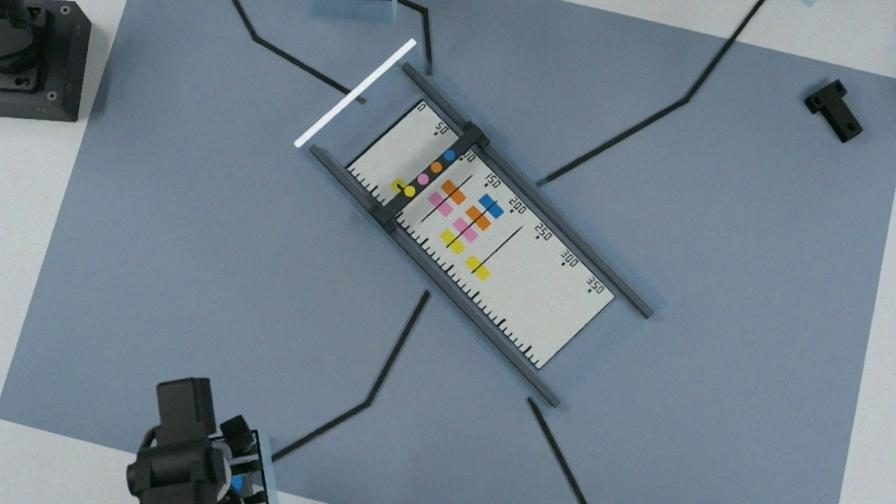

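Scene clock: 104.77 s.
Joint torques (N m): arm1=[0.56 -7.71 10.1 -0.42 0.13 0.1] | arm2=[-1.73 -9.11 9.61 -0.38 0.04 -0.13] | arm3=[-1.44 -14.33 8.32 0.53 -0.09 -0.18] | arm4=[0.5 -6.3 10.29 0.17 -0.06 0.12]
Heat: arm1: hottest joint3_rad 42 °C; arm2: hottest joint3_rad 35 °C; arm3: hottest joint3_rad 37 °C; arm4: hottest joint3_rad 38 °C.
Joint velocities: within noise
arm1.joint_positions: joint1_rad=-0.785 joint2_rad=+1.340 joint3_rad=+1.011 joint4_rad=-1.282 joint5_rad=-0.009 joint6_rad=-1.614 hand_little=-1.000 hand_ring=-1.000 hand_middle=+1.000 hand_index=-1.000 hand_thumb_turn=+1.000 hand_thumb_bend=+1.000 hand_force_limit=+0.000 hand_speed=-0.300
arm1.joint_status: not commanded
arm1.hand_stopped_by: target,target,target,target,target,target
arm1.little_load_n: 0.0
arm1.ring_load_n: 0.0
arm1.middle_load_n: 0.0
arm1.index_load_n: 0.0
arm1.thumb_bend_load_n: 0.0
arm1.thumb_turn_load_n: 0.0
arm1.hand: x=+0.4024 y=+0.5822 z=+0.8494 quat_wxyz=(-0.019, -0.252, -0.968, +0.006)
arm1.hand_target: x=+0.3885 y=+0.5848 z=+0.8650 quat_wxyz=(+0.000, -0.250, -0.968, +0.000)
arm1.hand_status: off_target (0.021 m and 2.3 deg from the pose sent, 0.025 m and 0.5 deg at the start)
arm2.joint_positions: joint1_rad=+0.739 joint2_rad=+1.482 joint3_rad=+1.016 joint4_rad=-1.137 joint5_rad=-0.013 joint6_rad=-0.825 hand_little=-1.000 hand_ring=-1.000 hand_middle=+1.000 hand_index=-1.000 hand_thumb_turn=+1.000 hand_thumb_bend=+1.000 hand_force_limit=+0.000 hand_speed=-0.300
arm2.joint_status: not commanded
arm2.hand_stopped_by: target,target,target,target,target,target
arm2.little_load_n: 0.0
arm2.ring_load_n: 0.0
arm2.middle_load_n: 0.0
arm2.index_load_n: 0.0
arm2.thumb_bend_load_n: 0.0
arm2.thumb_turn_load_n: 0.0
arm2.hand: x=+0.3624 y=-0.5115 z=+0.8347 quat_wxyz=(+0.010, +0.094, +0.996, +0.009)
arm2.hand_target: x=+0.3495 y=-0.5172 z=+0.8509 quat_wxyz=(-0.008, +0.093, +0.996, -0.004)
arm2.hand_status: not commanded
arm3.joint_positions: joint1_rad=+0.354 joint2_rad=+1.708 joint3_rad=+1.282 joint4_rad=-1.153 joint5_rad=-0.005 joint6_rad=-1.218 hand_little=-1.000 hand_ring=-1.000 hand_middle=+1.000 hand_index=-1.000 hand_thumb_turn=+1.000 hand_thumb_bend=+1.000 hand_force_limit=+0.000 hand_speed=-0.300
arm3.joint_status: not commanded
arm3.hand_stopped_by: target,target,target,target,target,target
arm3.little_load_n: 0.0
arm3.ring_load_n: 0.0
arm3.middle_load_n: -0.5
arm3.index_load_n: 0.0
arm3.thumb_bend_load_n: 0.0
arm3.thumb_turn_load_n: 0.0
arm3.hand: x=-0.2446 y=+0.2715 z=+0.8617 quat_wxyz=(+0.002, +0.997, +0.083, -0.003)
arm3.hand_target: x=-0.2391 y=+0.2733 z=+0.8671 quat_wxyz=(-0.004, +0.996, +0.087, +0.008)
arm3.hand_status: not commanded
arm4.joint_positions: joint1_rad=+0.322 joint2_rad=+1.315 joint3_rad=+0.732 joint4_rad=-0.996 joint5_rad=-0.010 joint6_rad=-1.612 hand_little=-1.000 hand_ring=-1.000 hand_middle=+1.000 hand_index=-1.000 hand_thumb_turn=+1.000 hand_thumb_bend=+1.000 hand_force_limit=+0.000 hand_speed=-0.300
arm4.joint_status: not commanded
arm4.hand_stopped_by: target,target,target,target,target,target
arm4.little_load_n: 0.0
arm4.ring_load_n: 0.0
arm4.middle_load_n: 0.0
arm4.index_load_n: 0.0
arm4.thumb_bend_load_n: 0.0
arm4.thumb_turn_load_n: 0.0
arm4.hand: x=-0.1364 y=-0.3690 z=+0.8443 quat_wxyz=(+0.004, +0.532, +0.846, -0.003)
arm4.hand_target: x=-0.1448 y=-0.3554 z=+0.8598 quat_wxyz=(-0.012, +0.531, +0.847, +0.009)
arm4.hand_status: not commanded
wait: 1.63 s; at rest by 0.27 s
pictures: none

Scene clock: 105.73 s.
Joint torques (N m): arm1=[0.73 -7.47 10 -0.28 0.12 0.01] | arm2=[-1.61 -5.01 5.76 1.48 0.29 -0.12] | arm3=[-1.44 -11.34 6.39 1.43 0.17 -0.12] | arm4=[0.62 -6.24 10.29 0.25 0 0.08]
Heat: arm1: hottest joint3_rad 42 °C; arm2: hottest joint3_rad 35 °C; arm3: hottest joint3_rad 36 °C; arm4: hottest joint3_rad 38 °C.
move: arm2 off_target; arm3 off_target
Joint velocities: within noise
arm1, arm4: as last shown
arm2.joint_positions: joint1_rad=+0.739 joint2_rad=+1.485 joint3_rad=+0.998 joint4_rad=-1.054 joint5_rad=-0.019 joint6_rad=-0.825 hand_little=-1.000 hand_ring=-1.000 hand_middle=+1.000 hand_index=-1.000 hand_thumb_turn=+1.000 hand_thumb_bend=+1.000 hand_force_limit=+0.000 hand_speed=-0.300
arm2.joint_status: not commanded
arm2.hand_stopped_by: target,target,target,target,target,target
arm2.little_load_n: 0.0
arm2.ring_load_n: 0.5
arm2.middle_load_n: -1.0
arm2.index_load_n: 0.0
arm2.thumb_bend_load_n: -0.5
arm2.thumb_turn_load_n: 0.0
arm2.hand: x=+0.3509 y=-0.5200 z=+0.8236 quat_wxyz=(-0.013, +0.093, +0.995, -0.012)
arm2.hand_target: x=+0.3498 y=-0.5172 z=+0.8067 quat_wxyz=(-0.008, +0.093, +0.996, -0.004)
arm2.hand_status: off_target (0.018 m and 1.1 deg from the pose sent, 0.032 m and 2.5 deg at the start)
arm3.joint_positions: joint1_rad=+0.354 joint2_rad=+1.721 joint3_rad=+1.241 joint4_rad=-1.062 joint5_rad=-0.013 joint6_rad=-1.218 hand_little=-1.000 hand_ring=-1.000 hand_middle=+1.000 hand_index=-1.000 hand_thumb_turn=+1.000 hand_thumb_bend=+1.000 hand_force_limit=+0.000 hand_speed=-0.300
arm3.joint_status: not commanded
arm3.hand_stopped_by: target,target,target,target,target,target
arm3.little_load_n: 0.0
arm3.ring_load_n: 0.0
arm3.middle_load_n: -0.5
arm3.index_load_n: 0.0
arm3.thumb_bend_load_n: -0.5
arm3.thumb_turn_load_n: 0.0
arm3.hand: x=-0.2404 y=+0.2754 z=+0.8392 quat_wxyz=(-0.009, +0.996, +0.083, +0.011)
arm3.hand_target: x=-0.2397 y=+0.2730 z=+0.8224 quat_wxyz=(-0.004, +0.996, +0.087, +0.008)
arm3.hand_status: off_target (0.017 m and 0.8 deg from the pose sent, 0.040 m and 1.6 deg at the start)
pictures: none

Scene clock: 106.43 s.
Joint torques (N m): arm1=[0.5 -8.06 10.33 -0.43 0.19 0.02] | arm2=[-1.67 -5.01 5.81 1.44 0.29 -0.12] | arm3=[-1.44 -11.05 6.41 1.35 0.17 -0.14] | arm4=[0.26 -6.01 10.29 0.16 -0.04 0.06]
Heat: arm1: hottest joint3_rad 42 °C; arm2: hottest joint3_rad 35 °C; arm3: hottest joint3_rad 36 °C; arm4: hottest joint3_rad 38 °C.
Joint velocities: within noise
arm1.joint_positions: joint1_rad=-0.785 joint2_rad=+1.340 joint3_rad=+1.011 joint4_rad=-1.282 joint5_rad=-0.009 joint6_rad=-1.614 hand_little=-1.000 hand_ring=-1.000 hand_middle=+1.000 hand_index=-1.000 hand_thumb_turn=+1.000 hand_thumb_bend=+1.000 hand_force_limit=+0.000 hand_speed=-0.300
arm1.joint_status: not commanded
arm1.hand_stopped_by: target,target,target,target,target,target
arm1.little_load_n: 0.0
arm1.ring_load_n: 0.0
arm1.middle_load_n: 0.0
arm1.index_load_n: 0.0
arm1.thumb_bend_load_n: -0.5
arm1.thumb_turn_load_n: 0.0
arm1.hand: x=+0.4024 y=+0.5822 z=+0.8494 quat_wxyz=(-0.019, -0.252, -0.968, +0.006)
arm1.hand_target: x=+0.3885 y=+0.5848 z=+0.8650 quat_wxyz=(+0.000, -0.250, -0.968, +0.000)
arm1.hand_status: not commanded
arm2.joint_positions: joint1_rad=+0.739 joint2_rad=+1.485 joint3_rad=+0.998 joint4_rad=-1.054 joint5_rad=-0.019 joint6_rad=-0.825 hand_little=-1.000 hand_ring=-1.000 hand_middle=+1.000 hand_index=-1.000 hand_thumb_turn=+1.000 hand_thumb_bend=+1.000 hand_force_limit=+0.000 hand_speed=-0.300
arm2.joint_status: not commanded
arm2.hand_stopped_by: target,target,target,target,target,target
arm2.little_load_n: 0.0
arm2.ring_load_n: 0.0
arm2.middle_load_n: -1.0
arm2.index_load_n: 0.5
arm2.thumb_bend_load_n: 0.0
arm2.thumb_turn_load_n: 0.0
arm2.hand: x=+0.3509 y=-0.5200 z=+0.8236 quat_wxyz=(-0.013, +0.093, +0.995, -0.012)
arm2.hand_target: x=+0.3498 y=-0.5172 z=+0.8067 quat_wxyz=(-0.008, +0.093, +0.996, -0.004)
arm2.hand_status: off_target (0.018 m and 1.1 deg from the pose sent, 0.032 m and 2.5 deg at the start)
arm3.joint_positions: joint1_rad=+0.354 joint2_rad=+1.721 joint3_rad=+1.241 joint4_rad=-1.062 joint5_rad=-0.013 joint6_rad=-1.218 hand_little=-1.000 hand_ring=-1.000 hand_middle=+1.000 hand_index=-1.000 hand_thumb_turn=+1.000 hand_thumb_bend=+1.000 hand_force_limit=+0.000 hand_speed=-0.300
arm3.joint_status: not commanded
arm3.hand_stopped_by: target,target,target,target,target,target
arm3.little_load_n: 0.0
arm3.ring_load_n: 0.0
arm3.middle_load_n: -0.5
arm3.index_load_n: 0.0
arm3.thumb_bend_load_n: 0.0
arm3.thumb_turn_load_n: 0.0
arm3.hand: x=-0.2404 y=+0.2754 z=+0.8392 quat_wxyz=(-0.009, +0.996, +0.083, +0.011)
arm3.hand_target: x=-0.2397 y=+0.2730 z=+0.8224 quat_wxyz=(-0.004, +0.996, +0.087, +0.008)
arm3.hand_status: off_target (0.017 m and 0.8 deg from the pose sent, 0.040 m and 1.6 deg at the start)
arm4.joint_positions: joint1_rad=+0.322 joint2_rad=+1.315 joint3_rad=+0.732 joint4_rad=-0.996 joint5_rad=-0.010 joint6_rad=-1.612 hand_little=-1.000 hand_ring=-1.000 hand_middle=+1.000 hand_index=-1.000 hand_thumb_turn=+1.000 hand_thumb_bend=+1.000 hand_force_limit=+0.000 hand_speed=-0.300
arm4.joint_status: not commanded
arm4.hand_stopped_by: target,target,target,target,target,target
arm4.little_load_n: 0.0
arm4.ring_load_n: 0.0
arm4.middle_load_n: 0.0
arm4.index_load_n: 0.0
arm4.thumb_bend_load_n: 0.0
arm4.thumb_turn_load_n: 0.0
arm4.hand: x=-0.1364 y=-0.3690 z=+0.8443 quat_wxyz=(+0.004, +0.532, +0.846, -0.003)
arm4.hand_target: x=-0.1448 y=-0.3554 z=+0.8598 quat_wxyz=(-0.012, +0.531, +0.847, +0.009)
arm4.hand_status: not commanded
wait: 0.70 s; at rest by 0.27 s
pictures: none

Scene clock: 107.40 s.
Joint torques (N m): arm1=[0.91 -8.29 10.18 -0.09 0.14 0.07] | arm2=[-1.73 -8.94 9.57 -0.38 0.11 -0.13] | arm3=[-1.32 -14.74 10.96 -0.21 0.03 -0.14] | arm4=[0.62 -6.07 10.33 0.08 0.01 0.07]
Heat: arm1: hottest joint3_rad 42 °C; arm2: hottest joint3_rad 35 °C; arm3: hottest joint3_rad 36 °C; arm4: hottest joint3_rad 38 °C.
move: arm2 off_target; arm3 off_target
Joint velocities: within noise
arm1, arm4: as last shown
arm1.thumb_bend_load_n: 0.0
arm2.joint_positions: joint1_rad=+0.739 joint2_rad=+1.483 joint3_rad=+1.017 joint4_rad=-1.137 joint5_rad=-0.015 joint6_rad=-0.825 hand_little=-1.000 hand_ring=-1.000 hand_middle=+1.000 hand_index=-1.000 hand_thumb_turn=+1.000 hand_thumb_bend=+1.000 hand_force_limit=+0.000 hand_speed=-0.300
arm2.joint_status: not commanded
arm2.hand_stopped_by: target,target,target,target,target,target
arm2.little_load_n: 0.0
arm2.ring_load_n: 0.0
arm2.middle_load_n: 0.0
arm2.index_load_n: 0.0
arm2.thumb_bend_load_n: 0.0
arm2.thumb_turn_load_n: 0.0
arm2.hand: x=+0.3624 y=-0.5120 z=+0.8347 quat_wxyz=(+0.010, +0.094, +0.996, +0.008)
arm2.hand_target: x=+0.3496 y=-0.5172 z=+0.8509 quat_wxyz=(-0.008, +0.093, +0.996, -0.004)
arm2.hand_status: off_target (0.022 m and 2.5 deg from the pose sent, 0.028 m and 1.1 deg at the start)
arm3.joint_positions: joint1_rad=+0.354 joint2_rad=+1.711 joint3_rad=+1.249 joint4_rad=-1.133 joint5_rad=-0.009 joint6_rad=-1.218 hand_little=-1.000 hand_ring=-1.000 hand_middle=+1.000 hand_index=-1.000 hand_thumb_turn=+1.000 hand_thumb_bend=+1.000 hand_force_limit=+0.000 hand_speed=-0.300
arm3.joint_status: not commanded
arm3.hand_stopped_by: target,target,target,target,target,target
arm3.little_load_n: 0.0
arm3.ring_load_n: 0.0
arm3.middle_load_n: 0.0
arm3.index_load_n: 0.0
arm3.thumb_bend_load_n: 0.0
arm3.thumb_turn_load_n: 0.0
arm3.hand: x=-0.2528 y=+0.2675 z=+0.8495 quat_wxyz=(+0.004, +0.996, +0.083, -0.011)
arm3.hand_target: x=-0.2396 y=+0.2731 z=+0.8671 quat_wxyz=(-0.004, +0.996, +0.087, +0.008)
arm3.hand_status: off_target (0.023 m and 2.5 deg from the pose sent, 0.028 m and 0.8 deg at the start)

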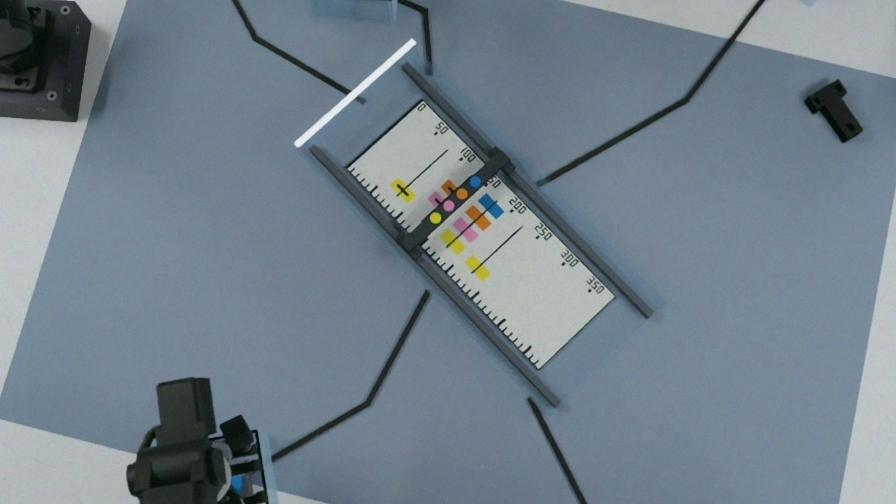

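Scene clock: 109.00 s.
Joint torques (N m): arm1=[1.03 -8.23 9.98 -0.09 0.12 0.03] | arm2=[-1.96 -9.11 9.55 -0.39 0.12 -0.11] | arm3=[-1.55 -14.97 10.91 -0.29 0.04 -0.14] | arm4=[0.56 -6.53 10.25 0.12 -0.01 0.07]
Heat: arm1: hottest joint3_rad 42 °C; arm2: hottest joint3_rad 35 °C; arm3: hottest joint3_rad 37 °C; arm4: hottest joint3_rad 38 °C.
Joint velocities: within noise
arm1.joint_positions: joint1_rad=-0.785 joint2_rad=+1.340 joint3_rad=+1.011 joint4_rad=-1.282 joint5_rad=-0.009 joint6_rad=-1.614 hand_little=-1.000 hand_ring=-1.000 hand_middle=+1.000 hand_index=-1.000 hand_thumb_turn=+1.000 hand_thumb_bend=+1.000 hand_force_limit=+0.000 hand_speed=-0.300
arm1.joint_status: not commanded
arm1.hand_stopped_by: target,target,target,target,target,target
arm1.little_load_n: 0.0
arm1.ring_load_n: 0.0
arm1.middle_load_n: 0.0
arm1.index_load_n: 0.0
arm1.thumb_bend_load_n: 0.0
arm1.thumb_turn_load_n: 0.0
arm1.hand: x=+0.4024 y=+0.5822 z=+0.8494 quat_wxyz=(-0.019, -0.252, -0.968, +0.006)
arm1.hand_target: x=+0.3885 y=+0.5848 z=+0.8650 quat_wxyz=(+0.000, -0.250, -0.968, +0.000)
arm1.hand_status: not commanded
arm2.joint_positions: joint1_rad=+0.739 joint2_rad=+1.483 joint3_rad=+1.017 joint4_rad=-1.137 joint5_rad=-0.015 joint6_rad=-0.825 hand_little=-1.000 hand_ring=-1.000 hand_middle=+1.000 hand_index=-1.000 hand_thumb_turn=+1.000 hand_thumb_bend=+1.000 hand_force_limit=+0.000 hand_speed=-0.300
arm2.joint_status: not commanded
arm2.hand_stopped_by: target,target,target,target,target,target
arm2.little_load_n: 0.0
arm2.ring_load_n: 0.0
arm2.middle_load_n: 0.0
arm2.index_load_n: 0.0
arm2.thumb_bend_load_n: 0.0
arm2.thumb_turn_load_n: 0.0
arm2.hand: x=+0.3624 y=-0.5120 z=+0.8347 quat_wxyz=(+0.010, +0.094, +0.996, +0.008)
arm2.hand_target: x=+0.3496 y=-0.5172 z=+0.8509 quat_wxyz=(-0.008, +0.093, +0.996, -0.004)
arm2.hand_status: off_target (0.022 m and 2.5 deg from the pose sent, 0.028 m and 1.1 deg at the start)
arm3.joint_positions: joint1_rad=+0.354 joint2_rad=+1.711 joint3_rad=+1.249 joint4_rad=-1.133 joint5_rad=-0.009 joint6_rad=-1.218 hand_little=-1.000 hand_ring=-1.000 hand_middle=+1.000 hand_index=-1.000 hand_thumb_turn=+1.000 hand_thumb_bend=+1.000 hand_force_limit=+0.000 hand_speed=-0.300
arm3.joint_status: not commanded
arm3.hand_stopped_by: target,target,target,target,target,target
arm3.little_load_n: 0.0
arm3.ring_load_n: 0.0
arm3.middle_load_n: 0.0
arm3.index_load_n: 0.0
arm3.thumb_bend_load_n: 0.0
arm3.thumb_turn_load_n: 0.0
arm3.hand: x=-0.2528 y=+0.2675 z=+0.8495 quat_wxyz=(+0.004, +0.996, +0.083, -0.011)
arm3.hand_target: x=-0.2396 y=+0.2731 z=+0.8671 quat_wxyz=(-0.004, +0.996, +0.087, +0.008)
arm3.hand_status: off_target (0.023 m and 2.5 deg from the pose sent, 0.028 m and 0.8 deg at the start)
arm4.joint_positions: joint1_rad=+0.322 joint2_rad=+1.315 joint3_rad=+0.732 joint4_rad=-0.996 joint5_rad=-0.010 joint6_rad=-1.612 hand_little=-1.000 hand_ring=-1.000 hand_middle=+1.000 hand_index=-1.000 hand_thumb_turn=+1.000 hand_thumb_bend=+1.000 hand_force_limit=+0.000 hand_speed=-0.300
arm4.joint_status: not commanded
arm4.hand_stopped_by: target,target,target,target,target,target
arm4.little_load_n: 0.0
arm4.ring_load_n: 0.0
arm4.middle_load_n: 0.0
arm4.index_load_n: 0.0
arm4.thumb_bend_load_n: 0.0
arm4.thumb_turn_load_n: 0.0
arm4.hand: x=-0.1364 y=-0.3690 z=+0.8443 quat_wxyz=(+0.004, +0.532, +0.846, -0.003)
arm4.hand_target: x=-0.1448 y=-0.3554 z=+0.8598 quat_wxyz=(-0.012, +0.531, +0.847, +0.009)
arm4.hand_status: not commanded
wait: 1.60 s; at rest by 0.27 s
pictures: none

Scene clock: 109.97 s.
Joint torques (N m): arm1=[0.38 -5.25 5.08 1.59 0.14 0.06] | arm2=[-1.49 -5.13 5.72 1.42 0.33 -0.1] | arm3=[-1.49 -10.99 6.8 1.48 0.18 -0.12] | arm4=[0.5 -2.26 5.74 2.78 -0.06 0.11]
Heat: arm1: hottest joint3_rad 42 °C; arm2: hottest joint3_rad 35 °C; arm3: hottest joint3_rad 37 °C; arm4: hottest joint3_rad 38 °C.
move: arm1 off_target; arm2 off_target; arm3 off_target; arm4 off_target
Joint velocities: within noise
arm1.joint_positions: joint1_rad=-0.785 joint2_rad=+1.342 joint3_rad=+0.994 joint4_rad=-1.213 joint5_rad=-0.009 joint6_rad=-1.614 hand_little=-1.000 hand_ring=-1.000 hand_middle=+1.000 hand_index=-1.000 hand_thumb_turn=+1.000 hand_thumb_bend=+1.000 hand_force_limit=+0.000 hand_speed=-0.300
arm1.joint_status: not commanded
arm1.hand_stopped_by: target,target,target,target,target,target
arm1.little_load_n: 0.0
arm1.ring_load_n: 0.0
arm1.middle_load_n: 0.0
arm1.index_load_n: 0.0
arm1.thumb_bend_load_n: 0.0
arm1.thumb_turn_load_n: 0.0
arm1.hand: x=+0.3924 y=+0.5884 z=+0.8409 quat_wxyz=(+0.005, -0.252, -0.968, -0.001)
arm1.hand_target: x=+0.3888 y=+0.5845 z=+0.8228 quat_wxyz=(+0.000, -0.250, -0.968, +0.000)
arm1.hand_status: off_target (0.020 m and 0.6 deg from the pose sent, 0.031 m and 2.3 deg at the start)
arm2.joint_positions: joint1_rad=+0.739 joint2_rad=+1.485 joint3_rad=+0.998 joint4_rad=-1.053 joint5_rad=-0.021 joint6_rad=-0.825 hand_little=-1.000 hand_ring=-1.000 hand_middle=+1.000 hand_index=-1.000 hand_thumb_turn=+1.000 hand_thumb_bend=+1.000 hand_force_limit=+0.000 hand_speed=-0.300
arm2.joint_status: not commanded
arm2.hand_stopped_by: target,target,target,target,target,target
arm2.little_load_n: 0.0
arm2.ring_load_n: 0.0
arm2.middle_load_n: -1.0
arm2.index_load_n: 0.5
arm2.thumb_bend_load_n: 0.0
arm2.thumb_turn_load_n: 0.0
arm2.hand: x=+0.3509 y=-0.5204 z=+0.8235 quat_wxyz=(-0.013, +0.093, +0.995, -0.013)
arm2.hand_target: x=+0.3498 y=-0.5172 z=+0.8067 quat_wxyz=(-0.008, +0.093, +0.996, -0.004)
arm2.hand_status: off_target (0.018 m and 1.2 deg from the pose sent, 0.032 m and 2.5 deg at the start)
arm3.joint_positions: joint1_rad=+0.354 joint2_rad=+1.718 joint3_rad=+1.238 joint4_rad=-1.063 joint5_rad=-0.014 joint6_rad=-1.218 hand_little=-1.000 hand_ring=-1.000 hand_middle=+1.000 hand_index=-1.000 hand_thumb_turn=+1.000 hand_thumb_bend=+1.000 hand_force_limit=+0.000 hand_speed=-0.300
arm3.joint_status: not commanded
arm3.hand_stopped_by: target,target,target,target,target,target
arm3.little_load_n: 0.0
arm3.ring_load_n: 0.0
arm3.middle_load_n: 0.0
arm3.index_load_n: 0.0
arm3.thumb_bend_load_n: 0.0
arm3.thumb_turn_load_n: 0.0
arm3.hand: x=-0.2416 y=+0.2749 z=+0.8398 quat_wxyz=(-0.009, +0.996, +0.083, +0.011)
arm3.hand_target: x=-0.2396 y=+0.2731 z=+0.8226 quat_wxyz=(-0.004, +0.996, +0.087, +0.008)
arm3.hand_status: off_target (0.018 m and 0.8 deg from the pose sent, 0.031 m and 2.5 deg at the start)
arm4.joint_positions: joint1_rad=+0.322 joint2_rad=+1.344 joint3_rad=+0.727 joint4_rad=-0.927 joint5_rad=-0.010 joint6_rad=-1.612 hand_little=-1.000 hand_ring=-1.000 hand_middle=+1.000 hand_index=-1.000 hand_thumb_turn=+1.000 hand_thumb_bend=+1.000 hand_force_limit=+0.000 hand_speed=-0.300
arm4.joint_status: not commanded
arm4.hand_stopped_by: target,target,target,target,target,target
arm4.little_load_n: 0.0
arm4.ring_load_n: 0.0
arm4.middle_load_n: 0.0
arm4.index_load_n: 0.0
arm4.thumb_bend_load_n: 0.0
arm4.thumb_turn_load_n: 0.0
arm4.hand: x=-0.1415 y=-0.3570 z=+0.8334 quat_wxyz=(-0.011, +0.532, +0.846, +0.007)
arm4.hand_target: x=-0.1446 y=-0.3561 z=+0.8164 quat_wxyz=(-0.012, +0.531, +0.847, +0.009)
arm4.hand_status: off_target (0.019 m and 0.3 deg from the pose sent, 0.034 m and 2.3 deg at the start)
pictures: none

Scene clock: 110.67 s.
Joint torques (N m): arm1=[1.73 -4.78 5.12 1.48 0.2 0.03] | arm2=[-1.38 -5.19 5.79 1.48 0.33 -0.11] | arm3=[-1.38 -10.93 6.68 1.42 0.18 -0.12] | arm4=[0.67 -2.2 5.55 2.78 -0.02 0.09]
Heat: arm1: hottest joint3_rad 42 °C; arm2: hottest joint3_rad 35 °C; arm3: hottest joint3_rad 37 °C; arm4: hottest joint3_rad 38 °C.
Joint velocities: within noise
arm1.joint_positions: joint1_rad=-0.785 joint2_rad=+1.342 joint3_rad=+0.994 joint4_rad=-1.213 joint5_rad=-0.009 joint6_rad=-1.614 hand_little=-1.000 hand_ring=-1.000 hand_middle=+1.000 hand_index=-1.000 hand_thumb_turn=+1.000 hand_thumb_bend=+1.000 hand_force_limit=+0.000 hand_speed=-0.300
arm1.joint_status: not commanded
arm1.hand_stopped_by: target,target,target,target,target,target
arm1.little_load_n: 0.0
arm1.ring_load_n: 0.0
arm1.middle_load_n: 0.0
arm1.index_load_n: 0.0
arm1.thumb_bend_load_n: 0.0
arm1.thumb_turn_load_n: 0.0
arm1.hand: x=+0.3924 y=+0.5884 z=+0.8409 quat_wxyz=(+0.005, -0.252, -0.968, -0.001)
arm1.hand_target: x=+0.3888 y=+0.5845 z=+0.8228 quat_wxyz=(+0.000, -0.250, -0.968, +0.000)
arm1.hand_status: off_target (0.020 m and 0.6 deg from the pose sent, 0.031 m and 2.3 deg at the start)
arm2.joint_positions: joint1_rad=+0.739 joint2_rad=+1.485 joint3_rad=+0.998 joint4_rad=-1.053 joint5_rad=-0.021 joint6_rad=-0.825 hand_little=-1.000 hand_ring=-1.000 hand_middle=+1.000 hand_index=-1.000 hand_thumb_turn=+1.000 hand_thumb_bend=+1.000 hand_force_limit=+0.000 hand_speed=-0.300
arm2.joint_status: not commanded
arm2.hand_stopped_by: target,target,target,target,target,target
arm2.little_load_n: 0.0
arm2.ring_load_n: 0.0
arm2.middle_load_n: -1.0
arm2.index_load_n: 0.0
arm2.thumb_bend_load_n: 0.0
arm2.thumb_turn_load_n: 0.0
arm2.hand: x=+0.3509 y=-0.5204 z=+0.8235 quat_wxyz=(-0.013, +0.093, +0.995, -0.013)
arm2.hand_target: x=+0.3498 y=-0.5172 z=+0.8067 quat_wxyz=(-0.008, +0.093, +0.996, -0.004)
arm2.hand_status: off_target (0.018 m and 1.2 deg from the pose sent, 0.032 m and 2.5 deg at the start)
arm3.joint_positions: joint1_rad=+0.354 joint2_rad=+1.718 joint3_rad=+1.238 joint4_rad=-1.063 joint5_rad=-0.014 joint6_rad=-1.218 hand_little=-1.000 hand_ring=-1.000 hand_middle=+1.000 hand_index=-1.000 hand_thumb_turn=+1.000 hand_thumb_bend=+1.000 hand_force_limit=+0.000 hand_speed=-0.300
arm3.joint_status: not commanded
arm3.hand_stopped_by: target,target,target,target,target,target
arm3.little_load_n: 0.0
arm3.ring_load_n: 0.5
arm3.middle_load_n: 0.0
arm3.index_load_n: 0.0
arm3.thumb_bend_load_n: 0.0
arm3.thumb_turn_load_n: 0.0
arm3.hand: x=-0.2416 y=+0.2749 z=+0.8398 quat_wxyz=(-0.009, +0.996, +0.083, +0.011)
arm3.hand_target: x=-0.2396 y=+0.2731 z=+0.8226 quat_wxyz=(-0.004, +0.996, +0.087, +0.008)
arm3.hand_status: off_target (0.018 m and 0.8 deg from the pose sent, 0.031 m and 2.5 deg at the start)
arm4.joint_positions: joint1_rad=+0.322 joint2_rad=+1.344 joint3_rad=+0.727 joint4_rad=-0.927 joint5_rad=-0.010 joint6_rad=-1.612 hand_little=-1.000 hand_ring=-1.000 hand_middle=+1.000 hand_index=-1.000 hand_thumb_turn=+1.000 hand_thumb_bend=+1.000 hand_force_limit=+0.000 hand_speed=-0.300
arm4.joint_status: not commanded
arm4.hand_stopped_by: target,target,target,target,target,target
arm4.little_load_n: 0.0
arm4.ring_load_n: 0.0
arm4.middle_load_n: 0.0
arm4.index_load_n: 0.0
arm4.thumb_bend_load_n: 0.0
arm4.thumb_turn_load_n: 0.0
arm4.hand: x=-0.1415 y=-0.3570 z=+0.8334 quat_wxyz=(-0.011, +0.532, +0.846, +0.007)
arm4.hand_target: x=-0.1446 y=-0.3561 z=+0.8164 quat_wxyz=(-0.012, +0.531, +0.847, +0.009)
arm4.hand_status: off_target (0.019 m and 0.3 deg from the pose sent, 0.034 m and 2.3 deg at the start)
wait: 0.70 s; at rest by 0.27 s
pictures: none

Scene clock: 111.63 s.
Joint torques (N m): arm1=[0.73 -7 10.06 -0.54 0.24 0.02] | arm2=[-1.85 -9.05 9.51 -0.44 0.12 -0.13] | arm3=[-1.14 -15.15 10.82 -0.29 0.07 -0.13] | arm4=[0.44 -5.89 10.11 0.02 0 0.05]
Heat: arm1: hottest joint3_rad 41 °C; arm2: hottest joint3_rad 35 °C; arm3: hottest joint3_rad 37 °C; arm4: hottest joint3_rad 38 °C.
move: arm1 off_target; arm2 off_target; arm3 off_target; arm4 off_target
Joint velocities: within noise
arm1.joint_positions: joint1_rad=-0.785 joint2_rad=+1.340 joint3_rad=+1.011 joint4_rad=-1.282 joint5_rad=-0.009 joint6_rad=-1.614 hand_little=-1.000 hand_ring=-1.000 hand_middle=+1.000 hand_index=-1.000 hand_thumb_turn=+1.000 hand_thumb_bend=+1.000 hand_force_limit=+0.000 hand_speed=-0.300
arm1.joint_status: not commanded
arm1.hand_stopped_by: target,target,target,target,target,target
arm1.little_load_n: 0.0
arm1.ring_load_n: 0.0
arm1.middle_load_n: 0.0
arm1.index_load_n: 0.0
arm1.thumb_bend_load_n: 0.0
arm1.thumb_turn_load_n: 0.0
arm1.hand: x=+0.4023 y=+0.5821 z=+0.8493 quat_wxyz=(-0.019, -0.252, -0.968, +0.006)
arm1.hand_target: x=+0.3884 y=+0.5847 z=+0.8649 quat_wxyz=(+0.000, -0.250, -0.968, +0.000)
arm1.hand_status: off_target (0.021 m and 2.3 deg from the pose sent, 0.025 m and 0.6 deg at the start)
arm2.joint_positions: joint1_rad=+0.739 joint2_rad=+1.483 joint3_rad=+1.016 joint4_rad=-1.137 joint5_rad=-0.015 joint6_rad=-0.825 hand_little=-1.000 hand_ring=-1.000 hand_middle=+1.000 hand_index=-1.000 hand_thumb_turn=+1.000 hand_thumb_bend=+1.000 hand_force_limit=+0.000 hand_speed=-0.300
arm2.joint_status: not commanded
arm2.hand_stopped_by: target,target,target,target,target,target
arm2.little_load_n: 0.0
arm2.ring_load_n: 0.0
arm2.middle_load_n: 0.0
arm2.index_load_n: 0.5
arm2.thumb_bend_load_n: 0.0
arm2.thumb_turn_load_n: 0.0
arm2.hand: x=+0.3626 y=-0.5119 z=+0.8346 quat_wxyz=(+0.011, +0.094, +0.996, +0.008)
arm2.hand_target: x=+0.3496 y=-0.5172 z=+0.8509 quat_wxyz=(-0.008, +0.093, +0.996, -0.004)
arm2.hand_status: off_target (0.022 m and 2.6 deg from the pose sent, 0.028 m and 1.2 deg at the start)
arm3.joint_positions: joint1_rad=+0.354 joint2_rad=+1.711 joint3_rad=+1.249 joint4_rad=-1.133 joint5_rad=-0.009 joint6_rad=-1.218 hand_little=-1.000 hand_ring=-1.000 hand_middle=+1.000 hand_index=-1.000 hand_thumb_turn=+1.000 hand_thumb_bend=+1.000 hand_force_limit=+0.000 hand_speed=-0.300
arm3.joint_status: not commanded
arm3.hand_stopped_by: target,target,target,target,target,target
arm3.little_load_n: 0.0
arm3.ring_load_n: 0.5
arm3.middle_load_n: 0.0
arm3.index_load_n: 0.0
arm3.thumb_bend_load_n: 0.0
arm3.thumb_turn_load_n: 0.5
arm3.hand: x=-0.2529 y=+0.2675 z=+0.8494 quat_wxyz=(+0.004, +0.996, +0.083, -0.012)
arm3.hand_target: x=-0.2396 y=+0.2730 z=+0.8671 quat_wxyz=(-0.004, +0.996, +0.087, +0.008)
arm3.hand_status: off_target (0.023 m and 2.5 deg from the pose sent, 0.027 m and 0.8 deg at the start)
arm4.joint_positions: joint1_rad=+0.322 joint2_rad=+1.316 joint3_rad=+0.734 joint4_rad=-0.996 joint5_rad=-0.010 joint6_rad=-1.612 hand_little=-1.000 hand_ring=-1.000 hand_middle=+1.000 hand_index=-1.000 hand_thumb_turn=+1.000 hand_thumb_bend=+1.000 hand_force_limit=+0.000 hand_speed=-0.300
arm4.joint_status: not commanded
arm4.hand_stopped_by: target,target,target,target,target,target
arm4.little_load_n: 0.0
arm4.ring_load_n: 0.0
arm4.middle_load_n: 0.0
arm4.index_load_n: 0.0
arm4.thumb_bend_load_n: 0.0
arm4.thumb_turn_load_n: 0.0
arm4.hand: x=-0.1367 y=-0.3684 z=+0.8446 quat_wxyz=(+0.003, +0.532, +0.846, -0.003)
arm4.hand_target: x=-0.1448 y=-0.3553 z=+0.8598 quat_wxyz=(-0.012, +0.531, +0.847, +0.009)
arm4.hand_status: off_target (0.022 m and 2.2 deg from the pose sent, 0.027 m and 0.3 deg at the start)

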